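# Slide the paper roll onto the wooden holder's post

## Task

Lower the paper roll over the post of the wooden holder until it sits on the holder's base, then open the gripper and withdraw so nothing is touching the roll.

## Robot and tools

ROBOT. Two arms, left_arm and right_arm, each with a parallel two-finger gripper. left_arm is the one on the +y side; the names do not match image left and right. A gripper's fingers extend along its own +z axis and close along its own y axis. end_effector_position is the point between the finger pads, roughly 1 cm short of the fingertips.

FRAME. One scene frame is used for all positions: origin at table-top height, halfway between the two nominal arm bases, +x pointing out over the table, +z up. Positions are in metres. Orientations are quaternions written w first (qw, qx, qy, qz). A BASES line, if present, gives the calibrated base locations. Reported poses can be off by a few centimetres, more at long reach. Friction and gravity can leave a gripper a centimetre or more away from its command in free air, which by itself does not mean it touched something.

ROW FORMAT. Every command row holds 16 numbers, even when only one arm moves: left_arm x, y, z, qw, qx, qy, qz, opening, then right_arm x, y, z, qw, qx, qy, qz, opening. Position and quaternion are an absolute goal pose for that gripper in the scene frame, not an offset. Opening runs from -1 (closed) to +1 (fully open, 0.094 m). For an arm that should hold still, repeat its last reported pose and intended opening in every row, keeping the quaternion the same each time instead of copying a drifted reading.

execute_actions(actions, cameras). actions is a list with at most one entry. Empty list: just read the state (pictures included). {"rows": [...], "steps": n}: 1 to 15 rows, n from 5 to 15 control steps of 1/30 s each (15 if omitted); one row per step, the final row repeated if rows run out. {"steps": n} alone: wait up to 300 steps, counted from the previous result, so thinking time is included. A target more than 0.6 m from an arm's last reported position along any gripper axis makes the call refused and nothing is sent. Each step the controller limits the commanded pose to within 100 mm and 20 degrees of the measured one, so far goals need further commands. The result is sampled 5 steps before the action finishes; those steps still run afterwards. Pictures come only with an empty list or when cameras names them (["all"], a list of names, or [] for none).

move(target, speed, blend, blocking, cameras). target is one 16-number row or a list of up to 15 rows, all absolute poses, without the 0.6 m check. Straight paths, all arms ending together, lasting at least 0.5 s and cut off at 10 s. speed is in m/s, 0.002 to 0.5 (default 0.25), one value or one per target; rotation is capped at twice that in rad/s. blend (m) rounds corners at intermediate targets; 0 stops at each. Openings of the first row are sent at the start; openings that change at later rows are applied only after all arms halt there. Paths do not avoid obstacles or the other arm, grippers lag and overshoot more at high speed and near full stretch, and a fast or deep move into contact hits or presses harder. Do not route a gripper close to its own arm's base. blocking=false returns about 0.5 s after the start while the move continues. The result adds a move: line: done, off_target, moving, held or fault, with limits=paced (pose was clipped) or limits=held (a check withheld steps). done means at rest within 10 mm and 2 degrees; it says nothing about contact.

wait(seconds 0 to 10, cameras): lets time pass with no new command; returns early when a running move ends. stop(cameras): brakes the current move; the fingers keep moving. zoom_image(camera, region): camera is cam_high, cam_left_wrist or cam_right_wrist; region [x0, y0, x1, y1] in pixels, top-left origin, at most 504 by 504. finished_scene(scene): ends the current scene (1 or 2) for good; call it only when the roll rests on the base and is released.

CAMERAS. cam_high is fixed above the table; cam_left_wrist and cam_right_wrist ride on the hands and may lag while moving. All are 672x504; calibration is given in OpenCV conventions.

RESULT LINES. end_effector_position and end_effector_quat_wxyz per arm; grip_measured on the opening scale (up to about 1.6 mm wide when empty, a few mm narrower than a hard part when squeezing); Joint positions (radians, last number the finger gap in metres); Joint velocities, marked within noise when the arm is still; Joint torques (including the arm's own weight; joints 1 to 3 wrap at ±28 N m); Hand target, the pose the controller is currently steering to. MOTOR HOT appears at 75 °C; an OVER-TEMPERATURE FAULT folds that arm away for the rest of the scene.

GRIPPING. The gripper goes to the commanded opening until it hits its force limit, which starts about 0.05 below the reading at first contact (0.11 or more for a round part like the roll), so grip_measured does not reveal contact. Close gently on the roll. To release, command an opening clearly larger than grip_measured.

AVOID. Dropping the roll, letting go while it is still moving, or leaving anything off the table. Hard impacts, slamming, or forcing the roll down on the post. Bringing the grippers or wrist cameras into each other, since the clearance check does not cover that. Long holding with an outstretched arm or pushing at unreachable poses, which overheats motors. Brief random tugs on the held roll can happen; grip firmly enough.

Each tool is called after "Call:" as name(argument=value, ...) on one line, values as JSON.

## Session

Call:
execute_actions(actions=[], cameras=["all"])

Scene clock: 0.00 s of 4400.00 s.
left_arm: end_effector_position=(+0.3629, +0.4204, +0.1333) grip_measured=+1.000 end_effector_quat_wxyz=(+0.532, -0.221, +0.816, +0.055) | right_arm: end_effector_position=(+0.4447, -0.1811, +0.1836) grip_measured=+1.000 end_effector_quat_wxyz=(+0.228, -0.321, +0.854, +0.341)
Joint positions: left_arm=[0.482 1.157 0.419 0.293 0.121 -0.104 0.094] | right_arm=[0.031 2.183 2.08 -1.173 -0.805 -0.549 0.094]
Joint velocities: within noise
Joint torques (N m): no reading
Motor temperatures (°C): left_arm=[23 24 21 24 22 21 23] | right_arm=[23 23 23 22 22 23 24]
Heat: left arm: 24 °C; right arm: 24 °C.
Hand target: left_arm +0.3638, +0.4208, +0.1376; +0.536, -0.219, +0.813, +0.056 | right_arm +0.4442, -0.1793, +0.1925; +0.237, -0.325, +0.848, +0.345

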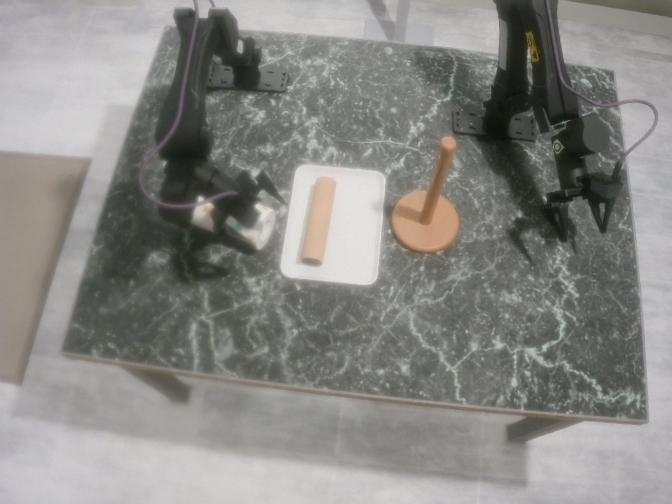

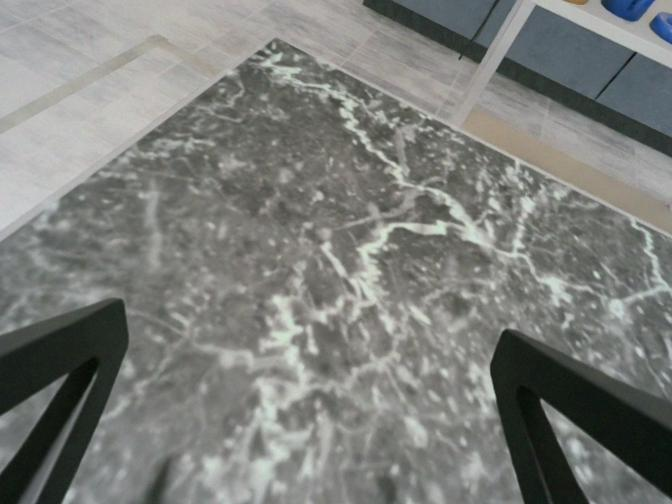

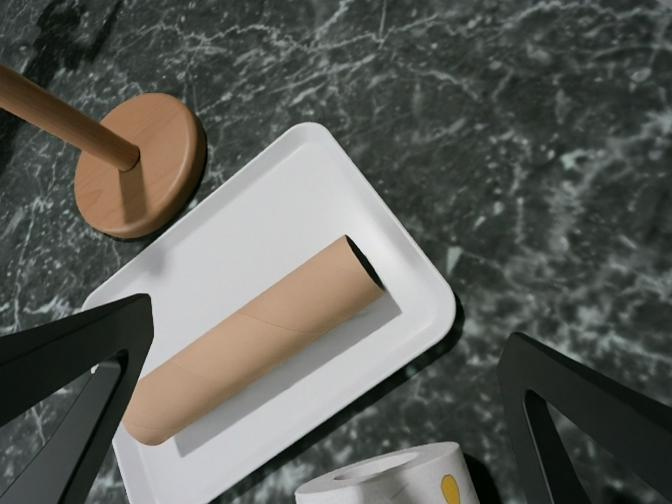

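Call:
move(target=[0.3638,0.4208,0.1376,0.536,-0.219,0.813,0.056,1,0.40,-0.24,0.31,0,-0.707,0.707,0,1], speed=0.45)

Scene clock: 3.47 s of 4400.00 s.
left_arm: end_effector_position=(+0.3629, +0.4204, +0.1333) grip_measured=+1.000 end_effector_quat_wxyz=(+0.532, -0.221, +0.816, +0.055) | right_arm: end_effector_position=(+0.4078, -0.2408, +0.2915) grip_measured=+1.000 end_effector_quat_wxyz=(-0.194, +0.682, -0.696, +0.116)
Joint positions: left_arm=[0.482 1.157 0.419 0.293 0.121 -0.104 0.094] | right_arm=[0.183 2.047 2.501 -1.569 -0.018 -1.35 0.094]
Joint velocities: within noise
Joint torques (N m): left_arm=[-0.03 -4.12 7.76 2.05 0.02 0.01] | right_arm=[0.79 -14.41 7.41 0.91 0.04 -0.01]
Motor temperatures (°C): left_arm=[23 24 21 25 22 21 23] | right_arm=[23 25 23 23 22 23 24]
Heat: left arm: 25 °C; right arm: 25 °C.
Hand target: left_arm +0.3638, +0.4208, +0.1376; +0.536, -0.219, +0.813, +0.056 | right_arm +0.3996, -0.2401, +0.3090; -0.207, +0.683, -0.688, +0.129
Off the commanded pose: left_arm 0.004 m, 1 deg | right_arm 0.020 m, 26 deg; orientation clipped.
joint sent to its limit (right arm) — joint 4 (wrist pitch), lower limit.
Kept back: nothing.
move: off_target (right_arm); limits=paced
camera_calibration:
cam_right_wrist: T_world_to_cam=[[0.906944, 0.0805338, 0.413482, -0.471852], [-0.0919725, -0.920019, 0.380927, -0.271268], [0.411089, -0.383508, -0.826999, 0.084956], [0, 0, 0, 1]] pos_world=[0.36807, -0.178991, 0.368694]

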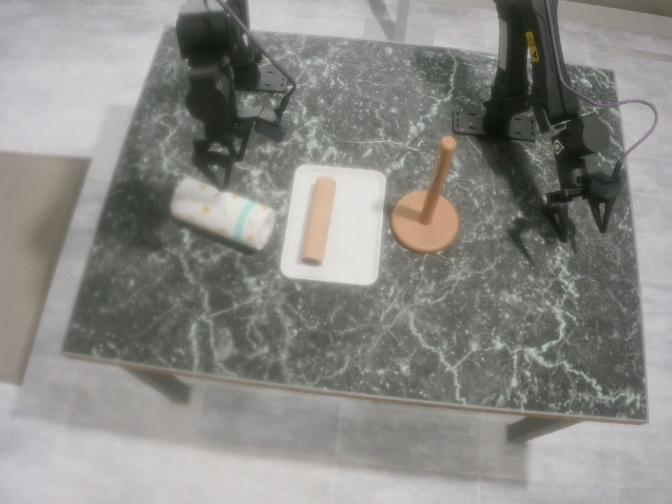

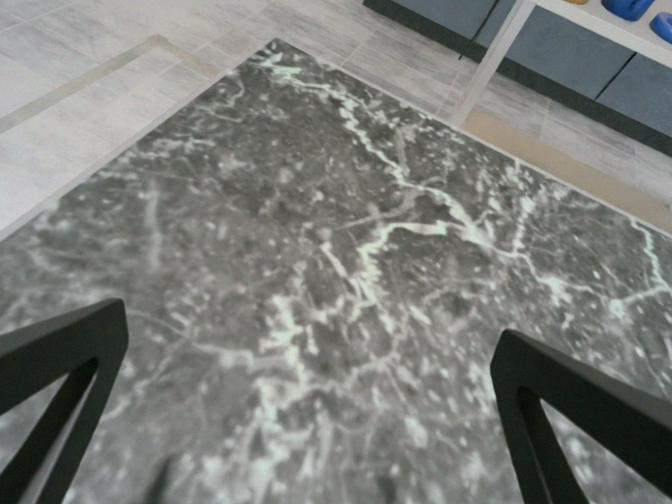

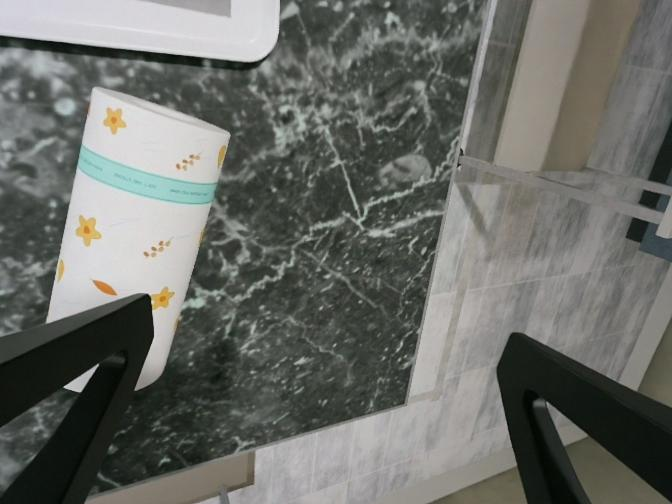

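Call:
move(target=[0.3638,0.4208,0.1376,0.536,-0.219,0.813,0.056,1,0.365,-0.31,0.15,0,-0.605,0.796,0,1], speed=0.45, cameras=["cam_right_wrist","cam_high"])

Scene clock: 6.40 s of 4400.00 s.
left_arm: end_effector_position=(+0.3629, +0.4204, +0.1333) grip_measured=+1.000 end_effector_quat_wxyz=(+0.532, -0.221, +0.816, +0.055) | right_arm: end_effector_position=(+0.3645, -0.3089, +0.1624) grip_measured=+1.000 end_effector_quat_wxyz=(+0.013, -0.609, +0.793, -0.007)
Joint positions: left_arm=[0.482 1.157 0.419 0.293 0.121 -0.104 0.094] | right_arm=[0.04 2.039 2.025 -1.527 -0.002 -1.256 0.094]
Joint velocities: within noise
Joint torques (N m): left_arm=[-0.02 -4.16 7.77 2.05 0.01 -0.03] | right_arm=[-0.09 -9.91 4.97 0.35 0.03 0.09]
Motor temperatures (°C): left_arm=[23 24 22 26 22 21 23] | right_arm=[23 25 23 23 22 23 24]
Heat: left arm: 26 °C; right arm: 25 °C.
Hand target: left_arm +0.3638, +0.4208, +0.1376; +0.536, -0.219, +0.813, +0.056 | right_arm +0.3648, -0.3100, +0.1502; +0.000, -0.605, +0.796, +0.000
Off the commanded pose: left_arm 0.004 m, 1 deg | right_arm 0.012 m, 2 deg.
Kept back: nothing.
move: off_target (right_arm)
camera_calibration:
cam_right_wrist: T_world_to_cam=[[0.990341, -0.138622, 0.0028532, -0.405047], [-0.123712, -0.874153, 0.46963, -0.277422], [-0.062607, -0.465447, -0.882859, 0.126267], [0, 0, 0, 1]] pos_world=[0.374719, -0.239887, 0.242918]
Images, in order (width x height): cam_high 672x504, cam_right_wrist 672x504.

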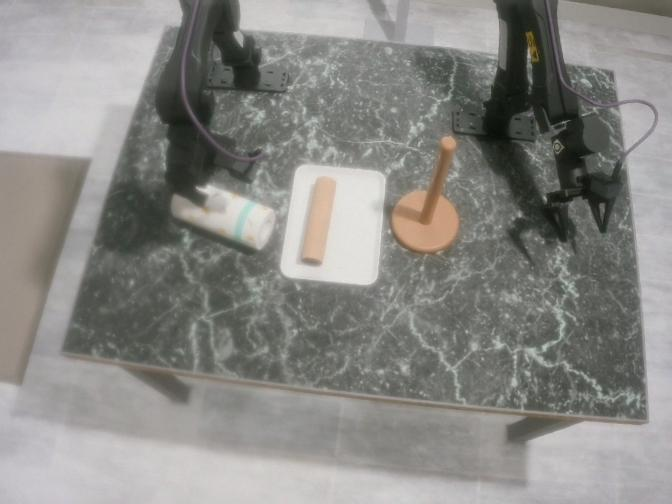

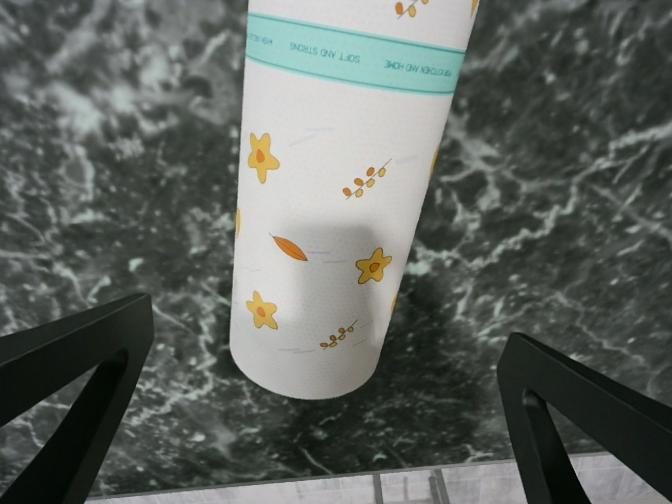

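Call:
move(target=[0.3638,0.4208,0.1376,0.536,-0.219,0.813,0.056,1,0.362,-0.32,0.10,0,-0.595,0.804,0,1], speed=0.3, cameras=["cam_right_wrist"])

Scene clock: 8.03 s of 4400.00 s.
left_arm: end_effector_position=(+0.3629, +0.4204, +0.1333) grip_measured=+1.000 end_effector_quat_wxyz=(+0.532, -0.221, +0.816, +0.055) | right_arm: end_effector_position=(+0.3641, -0.3176, +0.1014) grip_measured=+1.000 end_effector_quat_wxyz=(+0.001, -0.599, +0.801, +0.001)
Joint positions: left_arm=[0.482 1.157 0.419 0.293 0.121 -0.104 0.094] | right_arm=[0.018 2.039 1.782 -1.313 -0.002 -1.253 0.094]
Joint velocities: within noise
Joint torques (N m): left_arm=[-0.03 -4.15 7.73 2.04 0.01 -0.01] | right_arm=[-0.32 -12.86 4.82 0.3 0.03 0.1]
Motor temperatures (°C): left_arm=[23 24 22 26 22 21 23] | right_arm=[23 25 23 23 22 23 24]
Heat: left arm: 26 °C; right arm: 25 °C.
Hand target: left_arm +0.3638, +0.4208, +0.1376; +0.536, -0.219, +0.813, +0.056 | right_arm +0.3620, -0.3199, +0.1000; +0.000, -0.595, +0.804, +0.000
Off the commanded pose: left_arm 0.004 m, 1 deg | right_arm 0.004 m, 1 deg.
Kept back: nothing.
move: done
camera_calibration:
cam_right_wrist: T_world_to_cam=[[0.986342, -0.162767, -0.0252308, -0.409101], [-0.131514, -0.870478, 0.474313, -0.25292], [-0.099165, -0.464516, -0.879995, 0.0817447], [0, 0, 0, 1]] pos_world=[0.378357, -0.248777, 0.181576]
Images, in order (width x height): cam_right_wrist 672x504.

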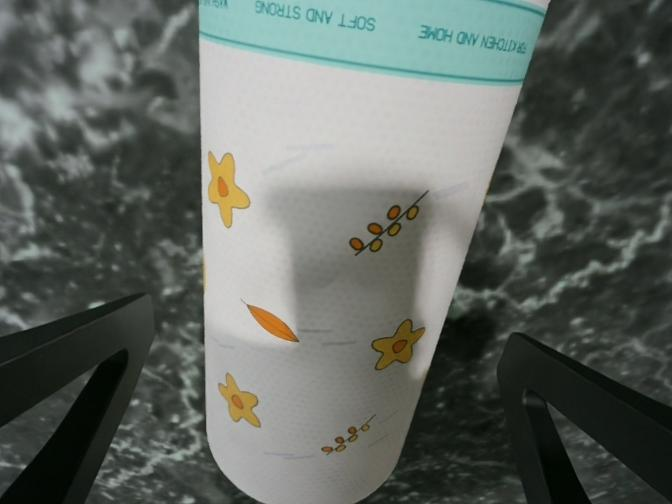

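Call:
move(target=[[0.3638,0.4208,0.1376,0.536,-0.219,0.813,0.056,1,0.3608,-0.32,0.056,0,-0.595,0.804,0,1],[0.3638,0.4208,0.1376,0.536,-0.219,0.813,0.056,1,0.3608,-0.32,0.056,0,-0.595,0.804,0,0.6]], speed=0.15, cameras=["cam_right_wrist","cam_high"])

Scene clock: 10.07 s of 4400.00 s.
left_arm: end_effector_position=(+0.3629, +0.4204, +0.1333) grip_measured=+1.000 end_effector_quat_wxyz=(+0.532, -0.221, +0.816, +0.055) | right_arm: end_effector_position=(+0.3635, -0.3177, +0.0623) grip_measured=+0.602 end_effector_quat_wxyz=(+0.006, -0.599, +0.801, -0.003)
Joint positions: left_arm=[0.482 1.157 0.419 0.293 0.121 -0.104 0.094] | right_arm=[0.018 2.039 1.626 -1.144 -0.002 -1.253 0.075]
Joint velocities: left_arm=[-0.002 -0.007 0.007 -0.154 0.022 -0.007 0] | right_arm=[within noise]
Joint torques (N m): left_arm=[0.01 -4.16 7.79 2.04 0.03 -0.03] | right_arm=[-0.4 -11.54 4.93 0.36 0.02 0.11]
Motor temperatures (°C): left_arm=[23 24 22 26 22 21 23] | right_arm=[23 25 23 23 22 23 24]
Heat: left arm: 26 °C; right arm: 25 °C.
Hand target: left_arm +0.3638, +0.4208, +0.1376; +0.536, -0.219, +0.813, +0.056 | right_arm +0.3607, -0.3199, +0.0560; +0.000, -0.595, +0.804, +0.000
Off the commanded pose: left_arm 0.004 m, 1 deg | right_arm 0.007 m, 1 deg.
Kept back: nothing.
move: done
camera_calibration:
cam_right_wrist: T_world_to_cam=[[0.986581, -0.162769, -0.0128092, -0.410369], [-0.137479, -0.870485, 0.472605, -0.232248], [-0.0880756, -0.464502, -0.881181, 0.0432669], [0, 0, 0, 1]] pos_world=[0.376744, -0.248866, 0.142631]
Images, in order (width x height): cam_high 672x504, cam_right_wrist 672x504.

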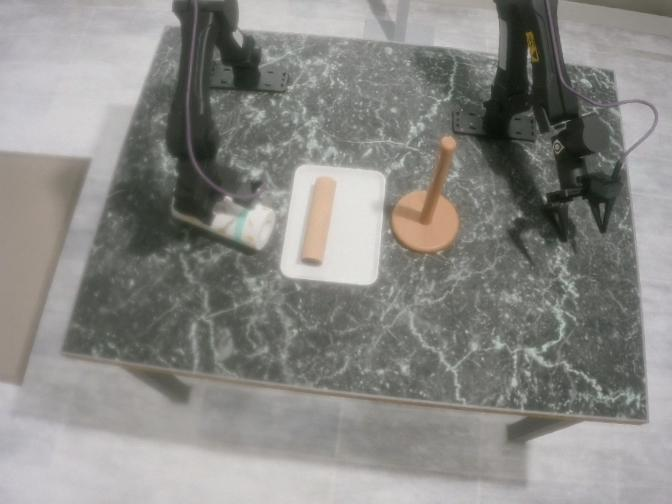

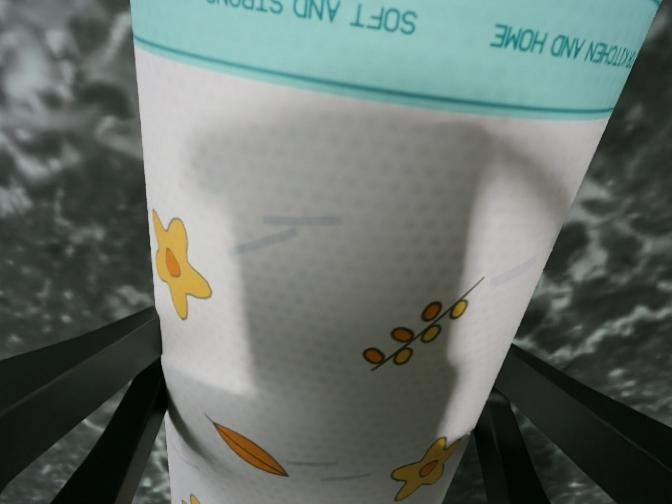

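Call:
move(target=[[0.3638,0.4208,0.1376,0.536,-0.219,0.813,0.056,1,0.3608,-0.32,0.057,0,-0.595,0.804,0,0.48],[0.3638,0.4208,0.1376,0.536,-0.219,0.813,0.056,1,0.355,-0.29,0.24,0.277,-0.553,0.760,0.201,0.48],[0.3638,0.4208,0.1376,0.536,-0.219,0.813,0.056,1,0.34,-0.14,0.46,0.6125,-0.3535,0.6125,0.3535,0.48],[0.3638,0.4208,0.1376,0.536,-0.219,0.813,0.056,1,0.328,0.12,0.48,0.630,-0.321,0.630,0.321,0.48]], speed=[0.2,0.4,0.4,0.3], blend=[0,0.05,0.06,0])

Scene clock: 15.57 s of 4400.00 s.
left_arm: end_effector_position=(+0.3629, +0.4204, +0.1333) grip_measured=+1.000 end_effector_quat_wxyz=(+0.532, -0.221, +0.816, +0.055) | right_arm: end_effector_position=(+0.3211, +0.1176, +0.4751) grip_measured=+0.537 end_effector_quat_wxyz=(+0.623, -0.329, +0.632, +0.323)
Joint positions: left_arm=[0.482 1.157 0.419 0.293 0.121 -0.104 0.094] | right_arm=[0.874 1.843 2.036 -0.209 -0.07 -0.003 0.072]
Joint velocities: within noise
Joint torques (N m): left_arm=[-0.05 -4.15 7.83 2.06 0.04 -0.03] | right_arm=[-0.2 -8.8 10.97 1.97 0.12 0.05]
Motor temperatures (°C): left_arm=[23 24 22 27 22 21 23] | right_arm=[23 26 24 23 22 23 24]
Heat: left arm: 27 °C; right arm: 26 °C.
Hand target: left_arm +0.3638, +0.4208, +0.1376; +0.536, -0.219, +0.813, +0.056 | right_arm +0.3277, +0.1196, +0.4797; +0.630, -0.321, +0.630, +0.321
Off the commanded pose: left_arm 0.004 m, 1 deg | right_arm 0.009 m, 1 deg.
Kept back: nothing.
move: done
camera_calibration:
cam_right_wrist: T_world_to_cam=[[0.827044, -0.548524, 0.122957, -0.260336], [-0.183374, -0.470024, -0.863395, 0.548097], [0.531386, 0.691519, -0.489316, 0.0843793], [0, 0, 0, 1]] pos_world=[0.270978, 0.0564682, 0.546522]

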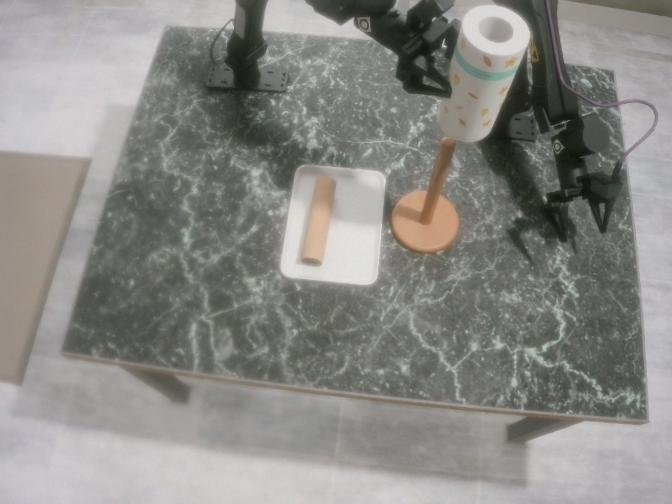

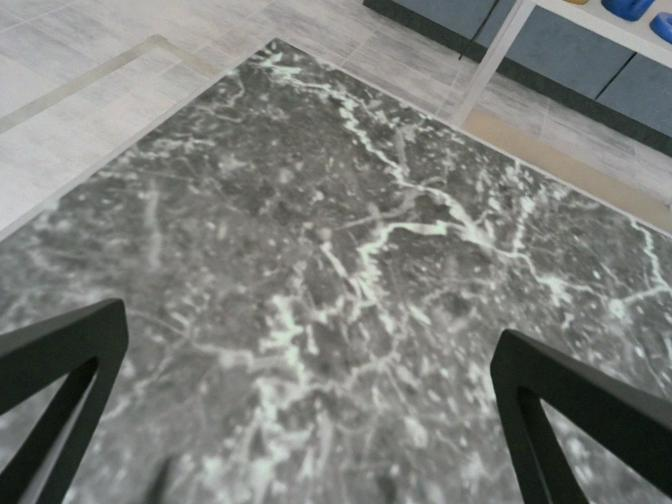

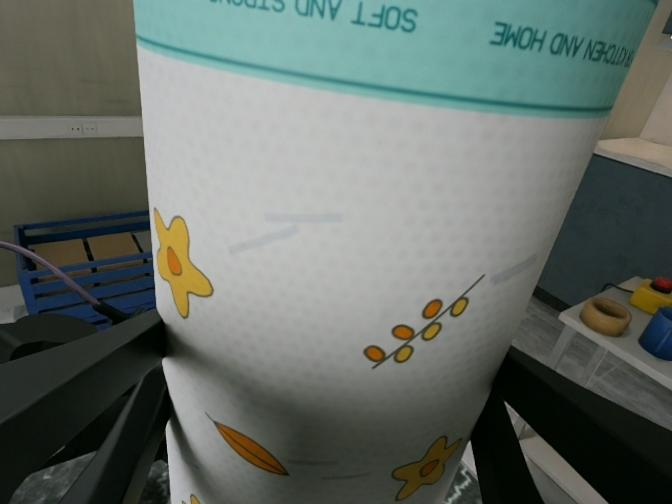

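Call:
move(target=[0.3638,0.4208,0.1376,0.536,-0.219,0.813,0.056,1,0.333,0.101,0.455,0.630,-0.321,0.630,0.321,0.48], speed=0.15, cameras=["cam_high"])

Call:
zoom_image(camera="cam_high", region=[370, 0, 550, 260])

Scene clock: 17.43 s of 4400.00 s.
left_arm: end_effector_position=(+0.3629, +0.4204, +0.1333) grip_measured=+1.000 end_effector_quat_wxyz=(+0.532, -0.221, +0.816, +0.055) | right_arm: end_effector_position=(+0.3433, +0.1126, +0.4249) grip_measured=+0.537 end_effector_quat_wxyz=(+0.609, -0.328, +0.653, +0.308)
Joint positions: left_arm=[0.482 1.157 0.419 0.293 0.121 -0.104 0.094] | right_arm=[0.834 1.83 1.863 -0.102 -0.086 -0.003 0.072]
Joint velocities: within noise
Joint torques (N m): left_arm=[0.01 -4.1 7.75 2.05 0.01 0] | right_arm=[-0.25 -16.21 6.97 2.25 -0.15 0.03]
Motor temperatures (°C): left_arm=[23 24 23 27 22 21 23] | right_arm=[23 26 24 24 22 23 24]
Heat: left arm: 27 °C; right arm: 26 °C.
Hand target: left_arm +0.3638, +0.4208, +0.1376; +0.536, -0.219, +0.813, +0.056 | right_arm +0.3330, +0.1011, +0.4548; +0.630, -0.321, +0.630, +0.321
Off the commanded pose: left_arm 0.004 m, 1 deg | right_arm 0.034 m, 4 deg.
Kept back: nothing.
move: off_target (right_arm)
Images, in order (width x height): cam_high 672x504.

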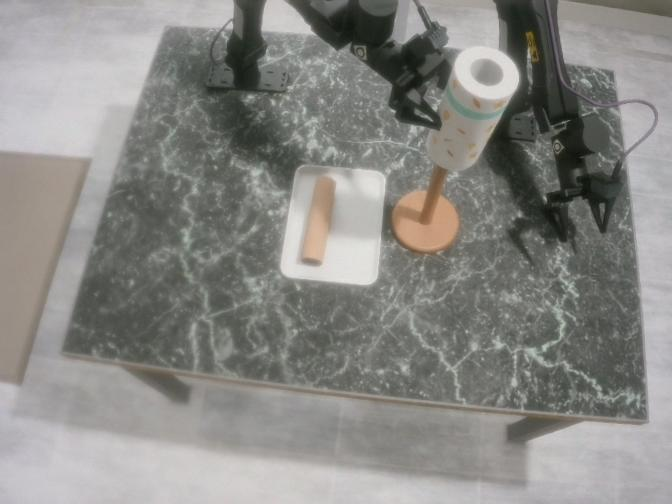

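Scaled by 1.938 from the camera's 672x504 image, which has a finer 960x720 frame.

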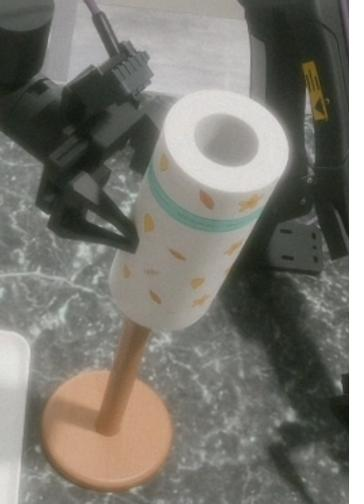

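Call:
move(target=[0.3638,0.4208,0.1376,0.536,-0.219,0.813,0.056,1,0.333,0.101,0.465,0.630,-0.321,0.630,0.321,0.48], speed=0.15, cameras=["cam_high"])

Call:
zoom_image(camera="cam_high", region=[370, 0, 550, 260])

Scene clock: 18.43 s of 4400.00 s.
left_arm: end_effector_position=(+0.3629, +0.4204, +0.1333) grip_measured=+1.000 end_effector_quat_wxyz=(+0.532, -0.221, +0.816, +0.055) | right_arm: end_effector_position=(+0.3430, +0.1123, +0.4207) grip_measured=+0.537 end_effector_quat_wxyz=(+0.603, -0.330, +0.659, +0.306)
Joint positions: left_arm=[0.482 1.157 0.419 0.293 0.121 -0.104 0.094] | right_arm=[0.834 1.83 1.863 -0.119 -0.086 -0.003 0.072]
Joint velocities: within noise
Joint torques (N m): left_arm=[-0.05 -4.12 7.8 2.07 0.02 0] | right_arm=[-0.24 -15.58 11.36 2.01 -0.16 0.06]
Motor temperatures (°C): left_arm=[23 24 23 27 22 21 23] | right_arm=[23 26 24 24 22 23 25]
Heat: left arm: 27 °C; right arm: 26 °C.
Hand target: left_arm +0.3638, +0.4208, +0.1376; +0.536, -0.219, +0.813, +0.056 | right_arm +0.3320, +0.0999, +0.4641; +0.630, -0.321, +0.630, +0.321
Off the commanded pose: left_arm 0.004 m, 1 deg | right_arm 0.047 m, 5 deg.
Kept back: nothing.
move: off_target (right_arm)
Images, in order (width x height): cam_high 672x504.

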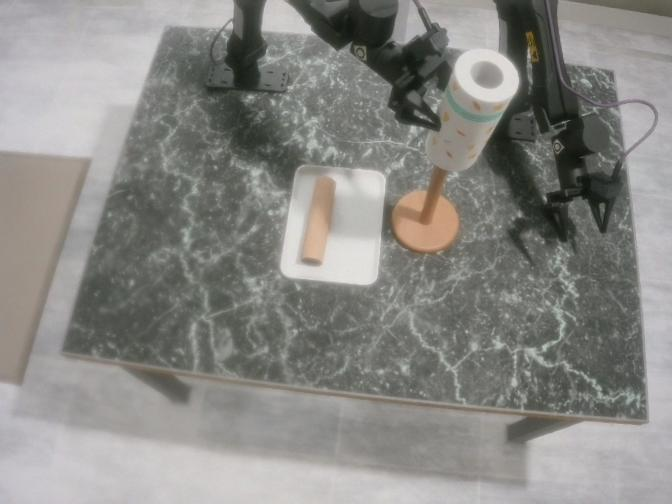

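Scaled by 1.938 from the camera's 672x504 image, which has a finer 960x720 frame.

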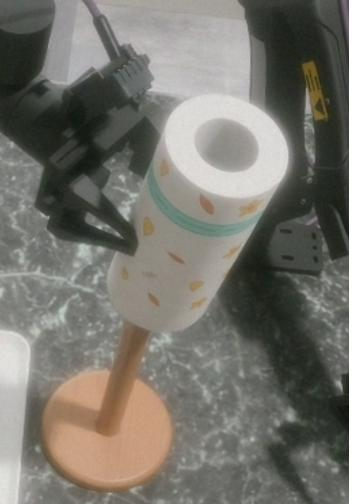

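Call:
move(target=[0.3638,0.4208,0.1376,0.536,-0.219,0.813,0.056,1,0.332,0.107,0.475,0.630,-0.321,0.630,0.321,0.48], speed=0.15, cameras=["cam_high"])

Call:
zoom_image(camera="cam_high", region=[370, 0, 550, 260])

Scene clock: 19.67 s of 4400.00 s.
left_arm: end_effector_position=(+0.3629, +0.4204, +0.1333) grip_measured=+1.000 end_effector_quat_wxyz=(+0.532, -0.221, +0.816, +0.055) | right_arm: end_effector_position=(+0.3387, +0.1074, +0.4519) grip_measured=+0.537 end_effector_quat_wxyz=(+0.616, -0.325, +0.647, +0.311)
Joint positions: left_arm=[0.482 1.157 0.419 0.293 0.121 -0.104 0.094] | right_arm=[0.834 1.83 1.954 -0.173 -0.086 -0.003 0.072]
Joint velocities: within noise
Joint torques (N m): left_arm=[-0.02 -4.16 7.77 2.05 0.03 -0.01] | right_arm=[0.58 -11.79 11.07 2 -0.03 0.05]
Motor temperatures (°C): left_arm=[23 24 23 27 22 21 23] | right_arm=[23 27 24 24 22 23 25]
Heat: left arm: 27 °C; right arm: 27 °C.
Hand target: left_arm +0.3638, +0.4208, +0.1376; +0.536, -0.219, +0.813, +0.056 | right_arm +0.3315, +0.1061, +0.4746; +0.630, -0.321, +0.630, +0.321
Off the commanded pose: left_arm 0.004 m, 1 deg | right_arm 0.024 m, 3 deg.
Kept back: nothing.
move: off_target (right_arm)
Images, in order (width x height): cam_high 672x504.

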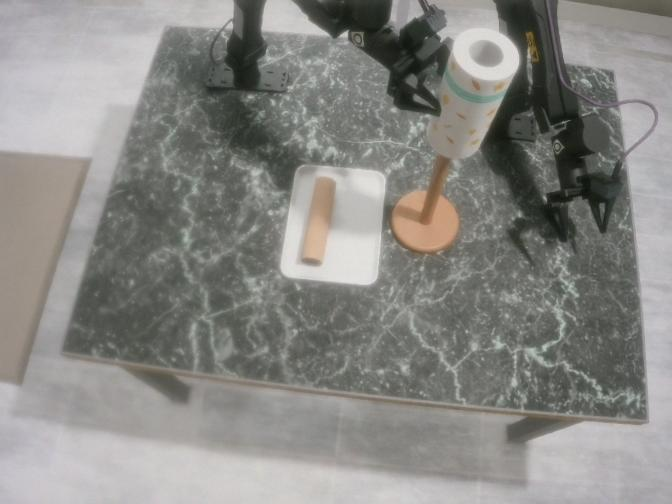

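Scaled by 1.938 from the camera's 672x504 image, which has a finer 960x720 frame.

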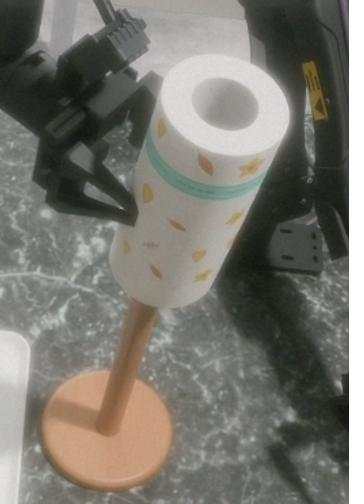

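Call:
move(target=[0.3638,0.4208,0.1376,0.536,-0.219,0.813,0.056,1,0.315,0.103,0.465,0.630,-0.321,0.630,0.321,0.48], speed=0.12, cameras=["cam_high"])

Call:
zoom_image(camera="cam_high", region=[370, 0, 550, 260])

Scene clock: 21.23 s of 4400.00 s.
left_arm: end_effector_position=(+0.3629, +0.4204, +0.1333) grip_measured=+1.000 end_effector_quat_wxyz=(+0.532, -0.221, +0.816, +0.055) | right_arm: end_effector_position=(+0.3258, +0.1146, +0.4371) grip_measured=+0.537 end_effector_quat_wxyz=(+0.608, -0.333, +0.649, +0.313)
Joint positions: left_arm=[0.482 1.157 0.419 0.293 0.121 -0.104 0.094] | right_arm=[0.864 1.803 1.877 -0.139 -0.072 -0.003 0.072]
Joint velocities: within noise
Joint torques (N m): left_arm=[-0.01 -4.12 7.73 2.03 0.03 -0.01] | right_arm=[0.4 -16.02 6.42 2.25 0.13 0.06]
Motor temperatures (°C): left_arm=[23 24 23 27 22 21 23] | right_arm=[23 27 24 25 22 23 25]
Heat: left arm: 27 °C; right arm: 27 °C.
Hand target: left_arm +0.3638, +0.4208, +0.1376; +0.536, -0.219, +0.813, +0.056 | right_arm +0.3152, +0.1031, +0.4647; +0.630, -0.321, +0.630, +0.321
Off the commanded pose: left_arm 0.004 m, 1 deg | right_arm 0.032 m, 4 deg.
Kept back: nothing.
move: off_target (right_arm)
Images, in order (width x height): cam_high 672x504.

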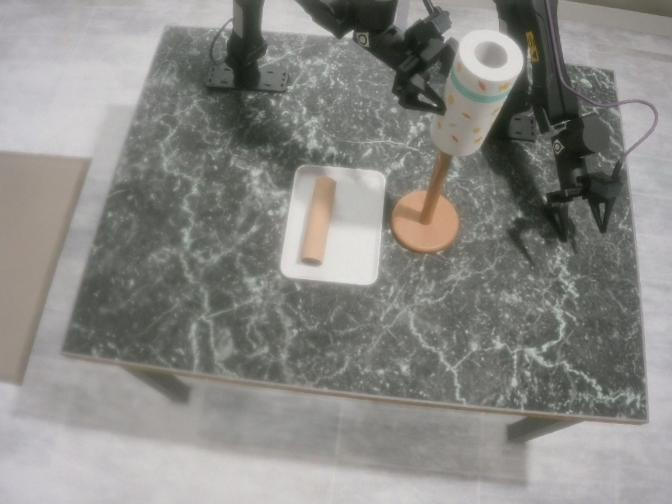

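Scaled by 1.938 from the camera's 672x504 image, which has a finer 960x720 frame.

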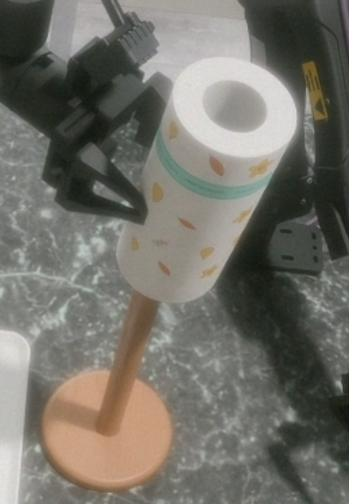

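Call:
move(target=[0.3638,0.4208,0.1376,0.536,-0.219,0.813,0.056,1,0.3075,0.087,0.468,0.649,-0.311,0.611,0.331,0.48], speed=0.12, cameras=["cam_high"])

Call:
zoom_image(camera="cam_high", region=[370, 0, 550, 260])

Scene clock: 22.80 s of 4400.00 s.
left_arm: end_effector_position=(+0.3629, +0.4204, +0.1333) grip_measured=+1.000 end_effector_quat_wxyz=(+0.532, -0.221, +0.816, +0.055) | right_arm: end_effector_position=(+0.3143, +0.1007, +0.4440) grip_measured=+0.537 end_effector_quat_wxyz=(+0.629, -0.324, +0.629, +0.322)
Joint positions: left_arm=[0.482 1.157 0.419 0.293 0.121 -0.104 0.094] | right_arm=[0.864 1.716 1.734 -0.018 -0.072 -0.002 0.072]
Joint velocities: within noise
Joint torques (N m): left_arm=[-0.08 -4.21 7.79 2.06 0.03 -0.03] | right_arm=[-0.46 -14.67 6.22 2.22 0.01 0.1]
Motor temperatures (°C): left_arm=[23 24 23 28 22 21 23] | right_arm=[23 27 24 25 22 23 25]
Heat: left arm: 28 °C; right arm: 27 °C.
Hand target: left_arm +0.3638, +0.4208, +0.1376; +0.536, -0.219, +0.813, +0.056 | right_arm +0.3076, +0.0873, +0.4677; +0.648, -0.311, +0.611, +0.331
Off the commanded pose: left_arm 0.004 m, 1 deg | right_arm 0.028 m, 4 deg.
Kept back: nothing.
move: off_target (right_arm)
Images, in order (width x height): cam_high 672x504.

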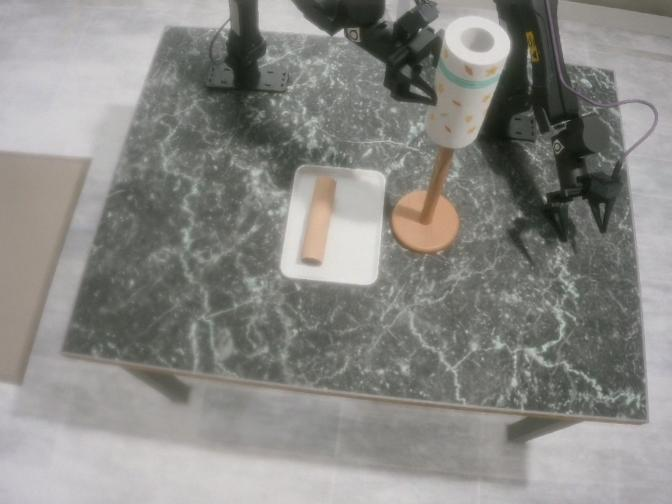

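Scaled by 1.938 from the camera's 672x504 image, which has a finer 960x720 frame.

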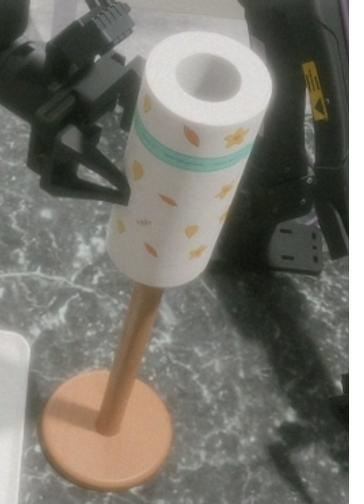

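Call:
move(target=[[0.3638,0.4208,0.1376,0.536,-0.219,0.813,0.056,1,0.3078,0.088,0.38,0.649,-0.311,0.611,0.331,0.48],[0.3638,0.4208,0.1376,0.536,-0.219,0.813,0.056,1,0.310,0.093,0.155,0.641,-0.317,0.622,0.327,0.48]], speed=[0.14,0.17], blend=[0.03,0], cameras=["cam_high","cam_right_wrist"])

Scene clock: 25.67 s of 4400.00 s.
left_arm: end_effector_position=(+0.3629, +0.4204, +0.1333) grip_measured=+1.000 end_effector_quat_wxyz=(+0.532, -0.221, +0.816, +0.055) | right_arm: end_effector_position=(+0.3099, +0.0953, +0.1601) grip_measured=+0.536 end_effector_quat_wxyz=(+0.636, -0.321, +0.622, +0.325)
Joint positions: left_arm=[0.482 1.157 0.419 0.293 0.121 -0.104 0.094] | right_arm=[0.864 2.042 0.895 1.167 -0.072 -0.002 0.072]
Joint velocities: within noise
Joint torques (N m): left_arm=[-0.09 -4.19 7.82 2.04 0.04 -0.01] | right_arm=[-0.09 -9.65 4.67 2.38 0.06 0.08]
Motor temperatures (°C): left_arm=[23 24 23 28 22 21 23] | right_arm=[23 27 24 26 22 23 25]
Heat: left arm: 28 °C; right arm: 27 °C.
Hand target: left_arm +0.3638, +0.4208, +0.1376; +0.536, -0.219, +0.813, +0.056 | right_arm +0.3100, +0.0929, +0.1551; +0.639, -0.316, +0.621, +0.326
Off the commanded pose: left_arm 0.004 m, 1 deg | right_arm 0.006 m, 1 deg.
Kept back: nothing.
move: done
camera_calibration:
cam_right_wrist: T_world_to_cam=[[0.819418, -0.559184, 0.125963, -0.221605], [-0.168006, -0.444407, -0.87993, 0.259025], [0.548021, 0.699868, -0.458102, -0.059279], [0, 0, 0, 1]] pos_world=[0.257591, 0.0326821, 0.228682]
Images, in order (width x height): cam_high 672x504, cam_right_wrist 672x504.

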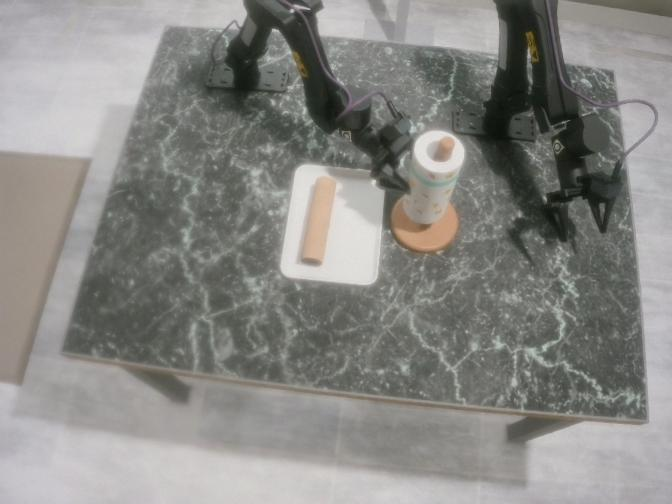

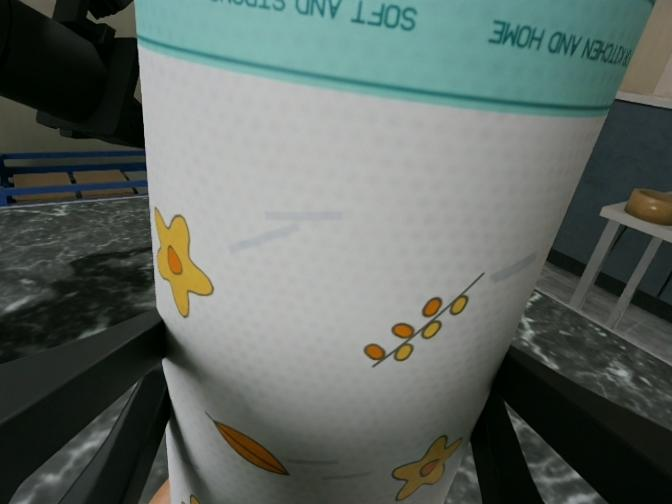

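Call:
move(target=[0.3638,0.4208,0.1376,0.536,-0.219,0.813,0.056,1,0.310,0.093,0.118,0.641,-0.317,0.622,0.327,0.48], speed=0.06, cameras=["cam_high"])

Call:
zoom_image(camera="cam_high", region=[370, 100, 500, 270])

Scene clock: 27.00 s of 4400.00 s.
left_arm: end_effector_position=(+0.3629, +0.4204, +0.1333) grip_measured=+1.000 end_effector_quat_wxyz=(+0.532, -0.221, +0.816, +0.055) | right_arm: end_effector_position=(+0.3104, +0.0959, +0.1256) grip_measured=+0.536 end_effector_quat_wxyz=(+0.638, -0.320, +0.620, +0.326)
Joint positions: left_arm=[0.482 1.157 0.419 0.293 0.121 -0.104 0.094] | right_arm=[0.864 2.17 0.887 1.31 -0.072 -0.002 0.072]
Joint velocities: within noise
Joint torques (N m): left_arm=[0.03 -4.16 7.77 2.05 0.03 -0.02] | right_arm=[-0.05 -9.76 3.99 2.35 0.05 0.09]
Motor temperatures (°C): left_arm=[23 24 23 28 22 21 23] | right_arm=[23 27 24 26 22 23 25]
Heat: left arm: 28 °C; right arm: 27 °C.
Hand target: left_arm +0.3638, +0.4208, +0.1376; +0.536, -0.219, +0.813, +0.056 | right_arm +0.3100, +0.0929, +0.1181; +0.639, -0.316, +0.621, +0.326
Off the commanded pose: left_arm 0.004 m, 1 deg | right_arm 0.008 m, 0 deg.
Kept back: nothing.
move: done
Images, in order (width x height): cam_high 672x504.

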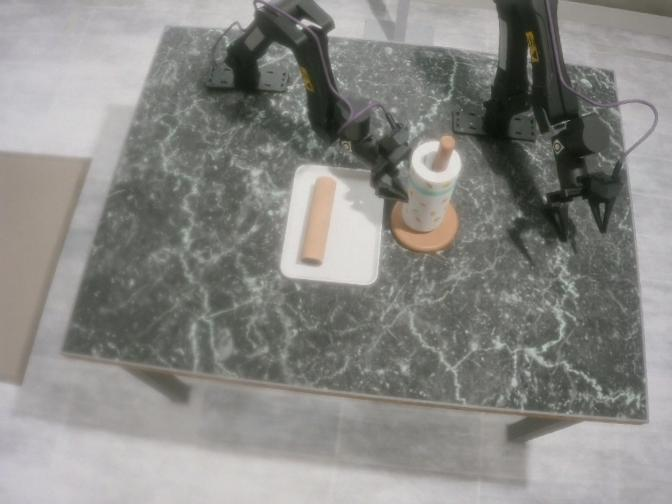

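Scaled by 2.965 from the camera's 672x504 image, which has a finer 960x720 frame.

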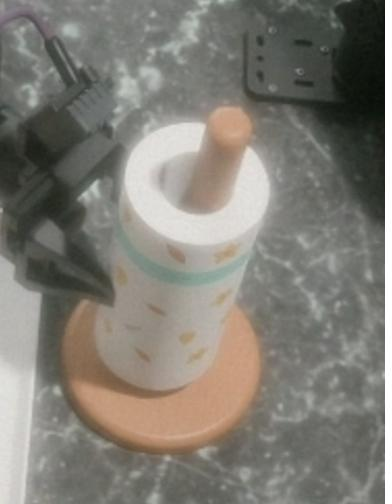

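Call:
move(target=[0.3638,0.4208,0.1376,0.536,-0.219,0.813,0.056,1,0.310,0.093,0.098,0.641,-0.317,0.622,0.327,0.48], speed=0.06, cameras=["cam_high"])

Call:
zoom_image(camera="cam_high", region=[370, 100, 500, 270])

Scene clock: 27.93 s of 4400.00 s.
left_arm: end_effector_position=(+0.3629, +0.4204, +0.1333) grip_measured=+1.000 end_effector_quat_wxyz=(+0.532, -0.221, +0.816, +0.055) | right_arm: end_effector_position=(+0.3099, +0.0954, +0.1086) grip_measured=+0.536 end_effector_quat_wxyz=(+0.641, -0.319, +0.617, +0.327)
Joint positions: left_arm=[0.482 1.157 0.419 0.293 0.121 -0.104 0.094] | right_arm=[0.864 2.239 0.887 1.388 -0.072 -0.002 0.072]
Joint velocities: within noise
Joint torques (N m): left_arm=[-0.05 -4.16 7.79 2.04 0.03 -0.01] | right_arm=[-0.17 -9.46 4.21 2.23 0.04 0.07]
Motor temperatures (°C): left_arm=[23 24 23 28 22 21 23] | right_arm=[23 27 24 27 22 23 25]
Heat: left arm: 28 °C; right arm: 27 °C.
Hand target: left_arm +0.3638, +0.4208, +0.1376; +0.536, -0.219, +0.813, +0.056 | right_arm +0.3099, +0.0928, +0.0982; +0.639, -0.316, +0.621, +0.326
Off the commanded pose: left_arm 0.004 m, 1 deg | right_arm 0.011 m, 1 deg.
Kept back: nothing.
move: off_target (right_arm)
Images, in order (width x height): cam_high 672x504.

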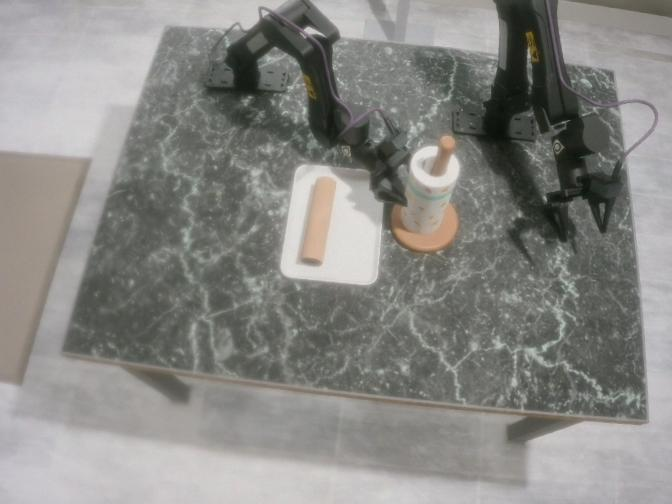

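Scaled by 2.965 from the camera's 672x504 image, which has a finer 960x720 frame.

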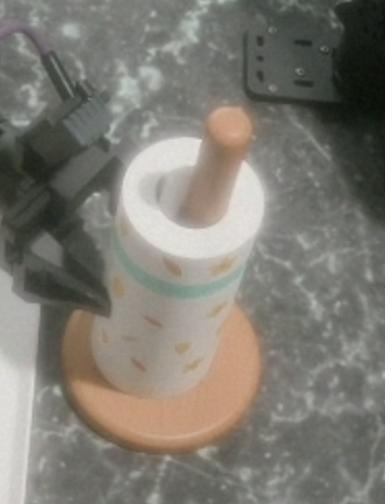

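Call:
move(target=[[0.3638,0.4208,0.1376,0.536,-0.219,0.813,0.056,1,0.310,0.094,0.086,0.641,-0.317,0.622,0.327,0.48],[0.3638,0.4208,0.1376,0.536,-0.219,0.813,0.056,1,0.310,0.095,0.096,0.641,-0.317,0.622,0.327,1]], speed=0.06, cameras=["cam_high"])

Scene clock: 29.40 s of 4400.00 s.
left_arm: end_effector_position=(+0.3629, +0.4204, +0.1333) grip_measured=+1.000 end_effector_quat_wxyz=(+0.532, -0.221, +0.816, +0.055) | right_arm: end_effector_position=(+0.3093, +0.0947, +0.1036) grip_measured=+0.998 end_effector_quat_wxyz=(+0.646, -0.317, +0.612, +0.329)
Joint positions: left_arm=[0.482 1.157 0.419 0.293 0.121 -0.104 0.094] | right_arm=[0.864 2.271 0.887 1.434 -0.072 -0.002 0.094]
Joint velocities: within noise
Joint torques (N m): left_arm=[-0.01 -4.15 7.8 2.06 0.02 -0.01] | right_arm=[0.21 -11.29 4.71 1.75 0.12 0.07]
Motor temperatures (°C): left_arm=[23 24 23 28 22 21 23] | right_arm=[23 27 24 27 22 23 25]
Heat: left arm: 28 °C; right arm: 27 °C.
Hand target: left_arm +0.3638, +0.4208, +0.1376; +0.536, -0.219, +0.813, +0.056 | right_arm +0.3100, +0.0948, +0.0961; +0.639, -0.316, +0.620, +0.326
Off the commanded pose: left_arm 0.004 m, 1 deg | right_arm 0.008 m, 1 deg.
Kept back: nothing.
move: done; target 2's new opening was sent with right_arm's hand 0.012 m and 2 deg from that target
Images, in order (width x height): cam_high 672x504.

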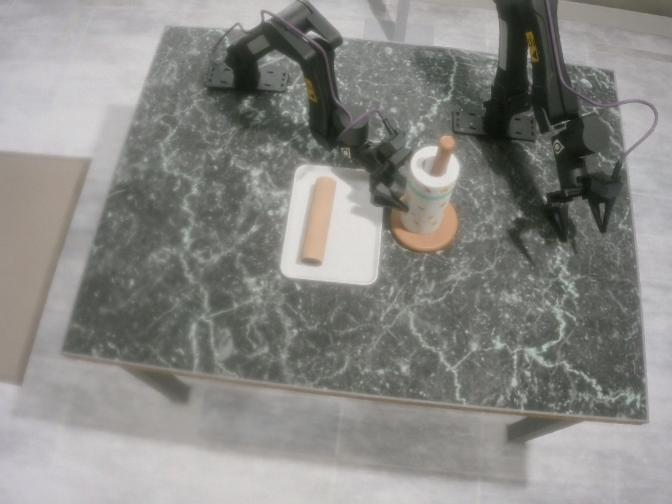

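Call:
move(target=[0.3638,0.4208,0.1376,0.536,-0.219,0.813,0.056,1,0.245,0.004,0.104,0.646,-0.317,0.612,0.329,1], speed=0.13, cameras=["cam_high"])

Scene clock: 30.87 s of 4400.00 s.
left_arm: end_effector_position=(+0.3629, +0.4204, +0.1333) grip_measured=+1.000 end_effector_quat_wxyz=(+0.532, -0.221, +0.816, +0.055) | right_arm: end_effector_position=(+0.2465, +0.0068, +0.0920) grip_measured=+0.998 end_effector_quat_wxyz=(+0.610, -0.331, +0.650, +0.311)
Joint positions: left_arm=[0.482 1.157 0.419 0.293 0.121 -0.104 0.094] | right_arm=[0.838 2.032 0.419 1.55 -0.092 -0.005 0.094]
Joint velocities: within noise
Joint torques (N m): left_arm=[-0.02 -4.18 7.79 2.05 0.03 -0.04] | right_arm=[-0.51 -11.95 2.06 2.02 -0.15 -0.03]
Motor temperatures (°C): left_arm=[23 24 23 28 22 21 23] | right_arm=[23 27 24 27 22 23 25]
Heat: left arm: 28 °C; right arm: 27 °C.
Hand target: left_arm +0.3638, +0.4208, +0.1376; +0.536, -0.219, +0.813, +0.056 | right_arm +0.2453, +0.0043, +0.1041; +0.619, -0.331, +0.638, +0.316
Off the commanded pose: left_arm 0.004 m, 1 deg | right_arm 0.012 m, 7 deg.
joint sent to its limit (right arm) — joint 4 (wrist pitch), upper limit.
Kept back: nothing.
move: off_target (right_arm)
Images, in order (width x height): cam_high 672x504.

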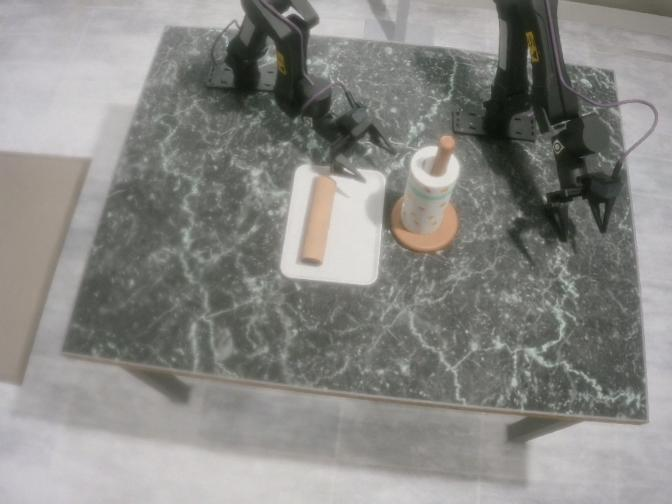

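Call:
finished_scene(scene=1)

The scene is finished: the task was done.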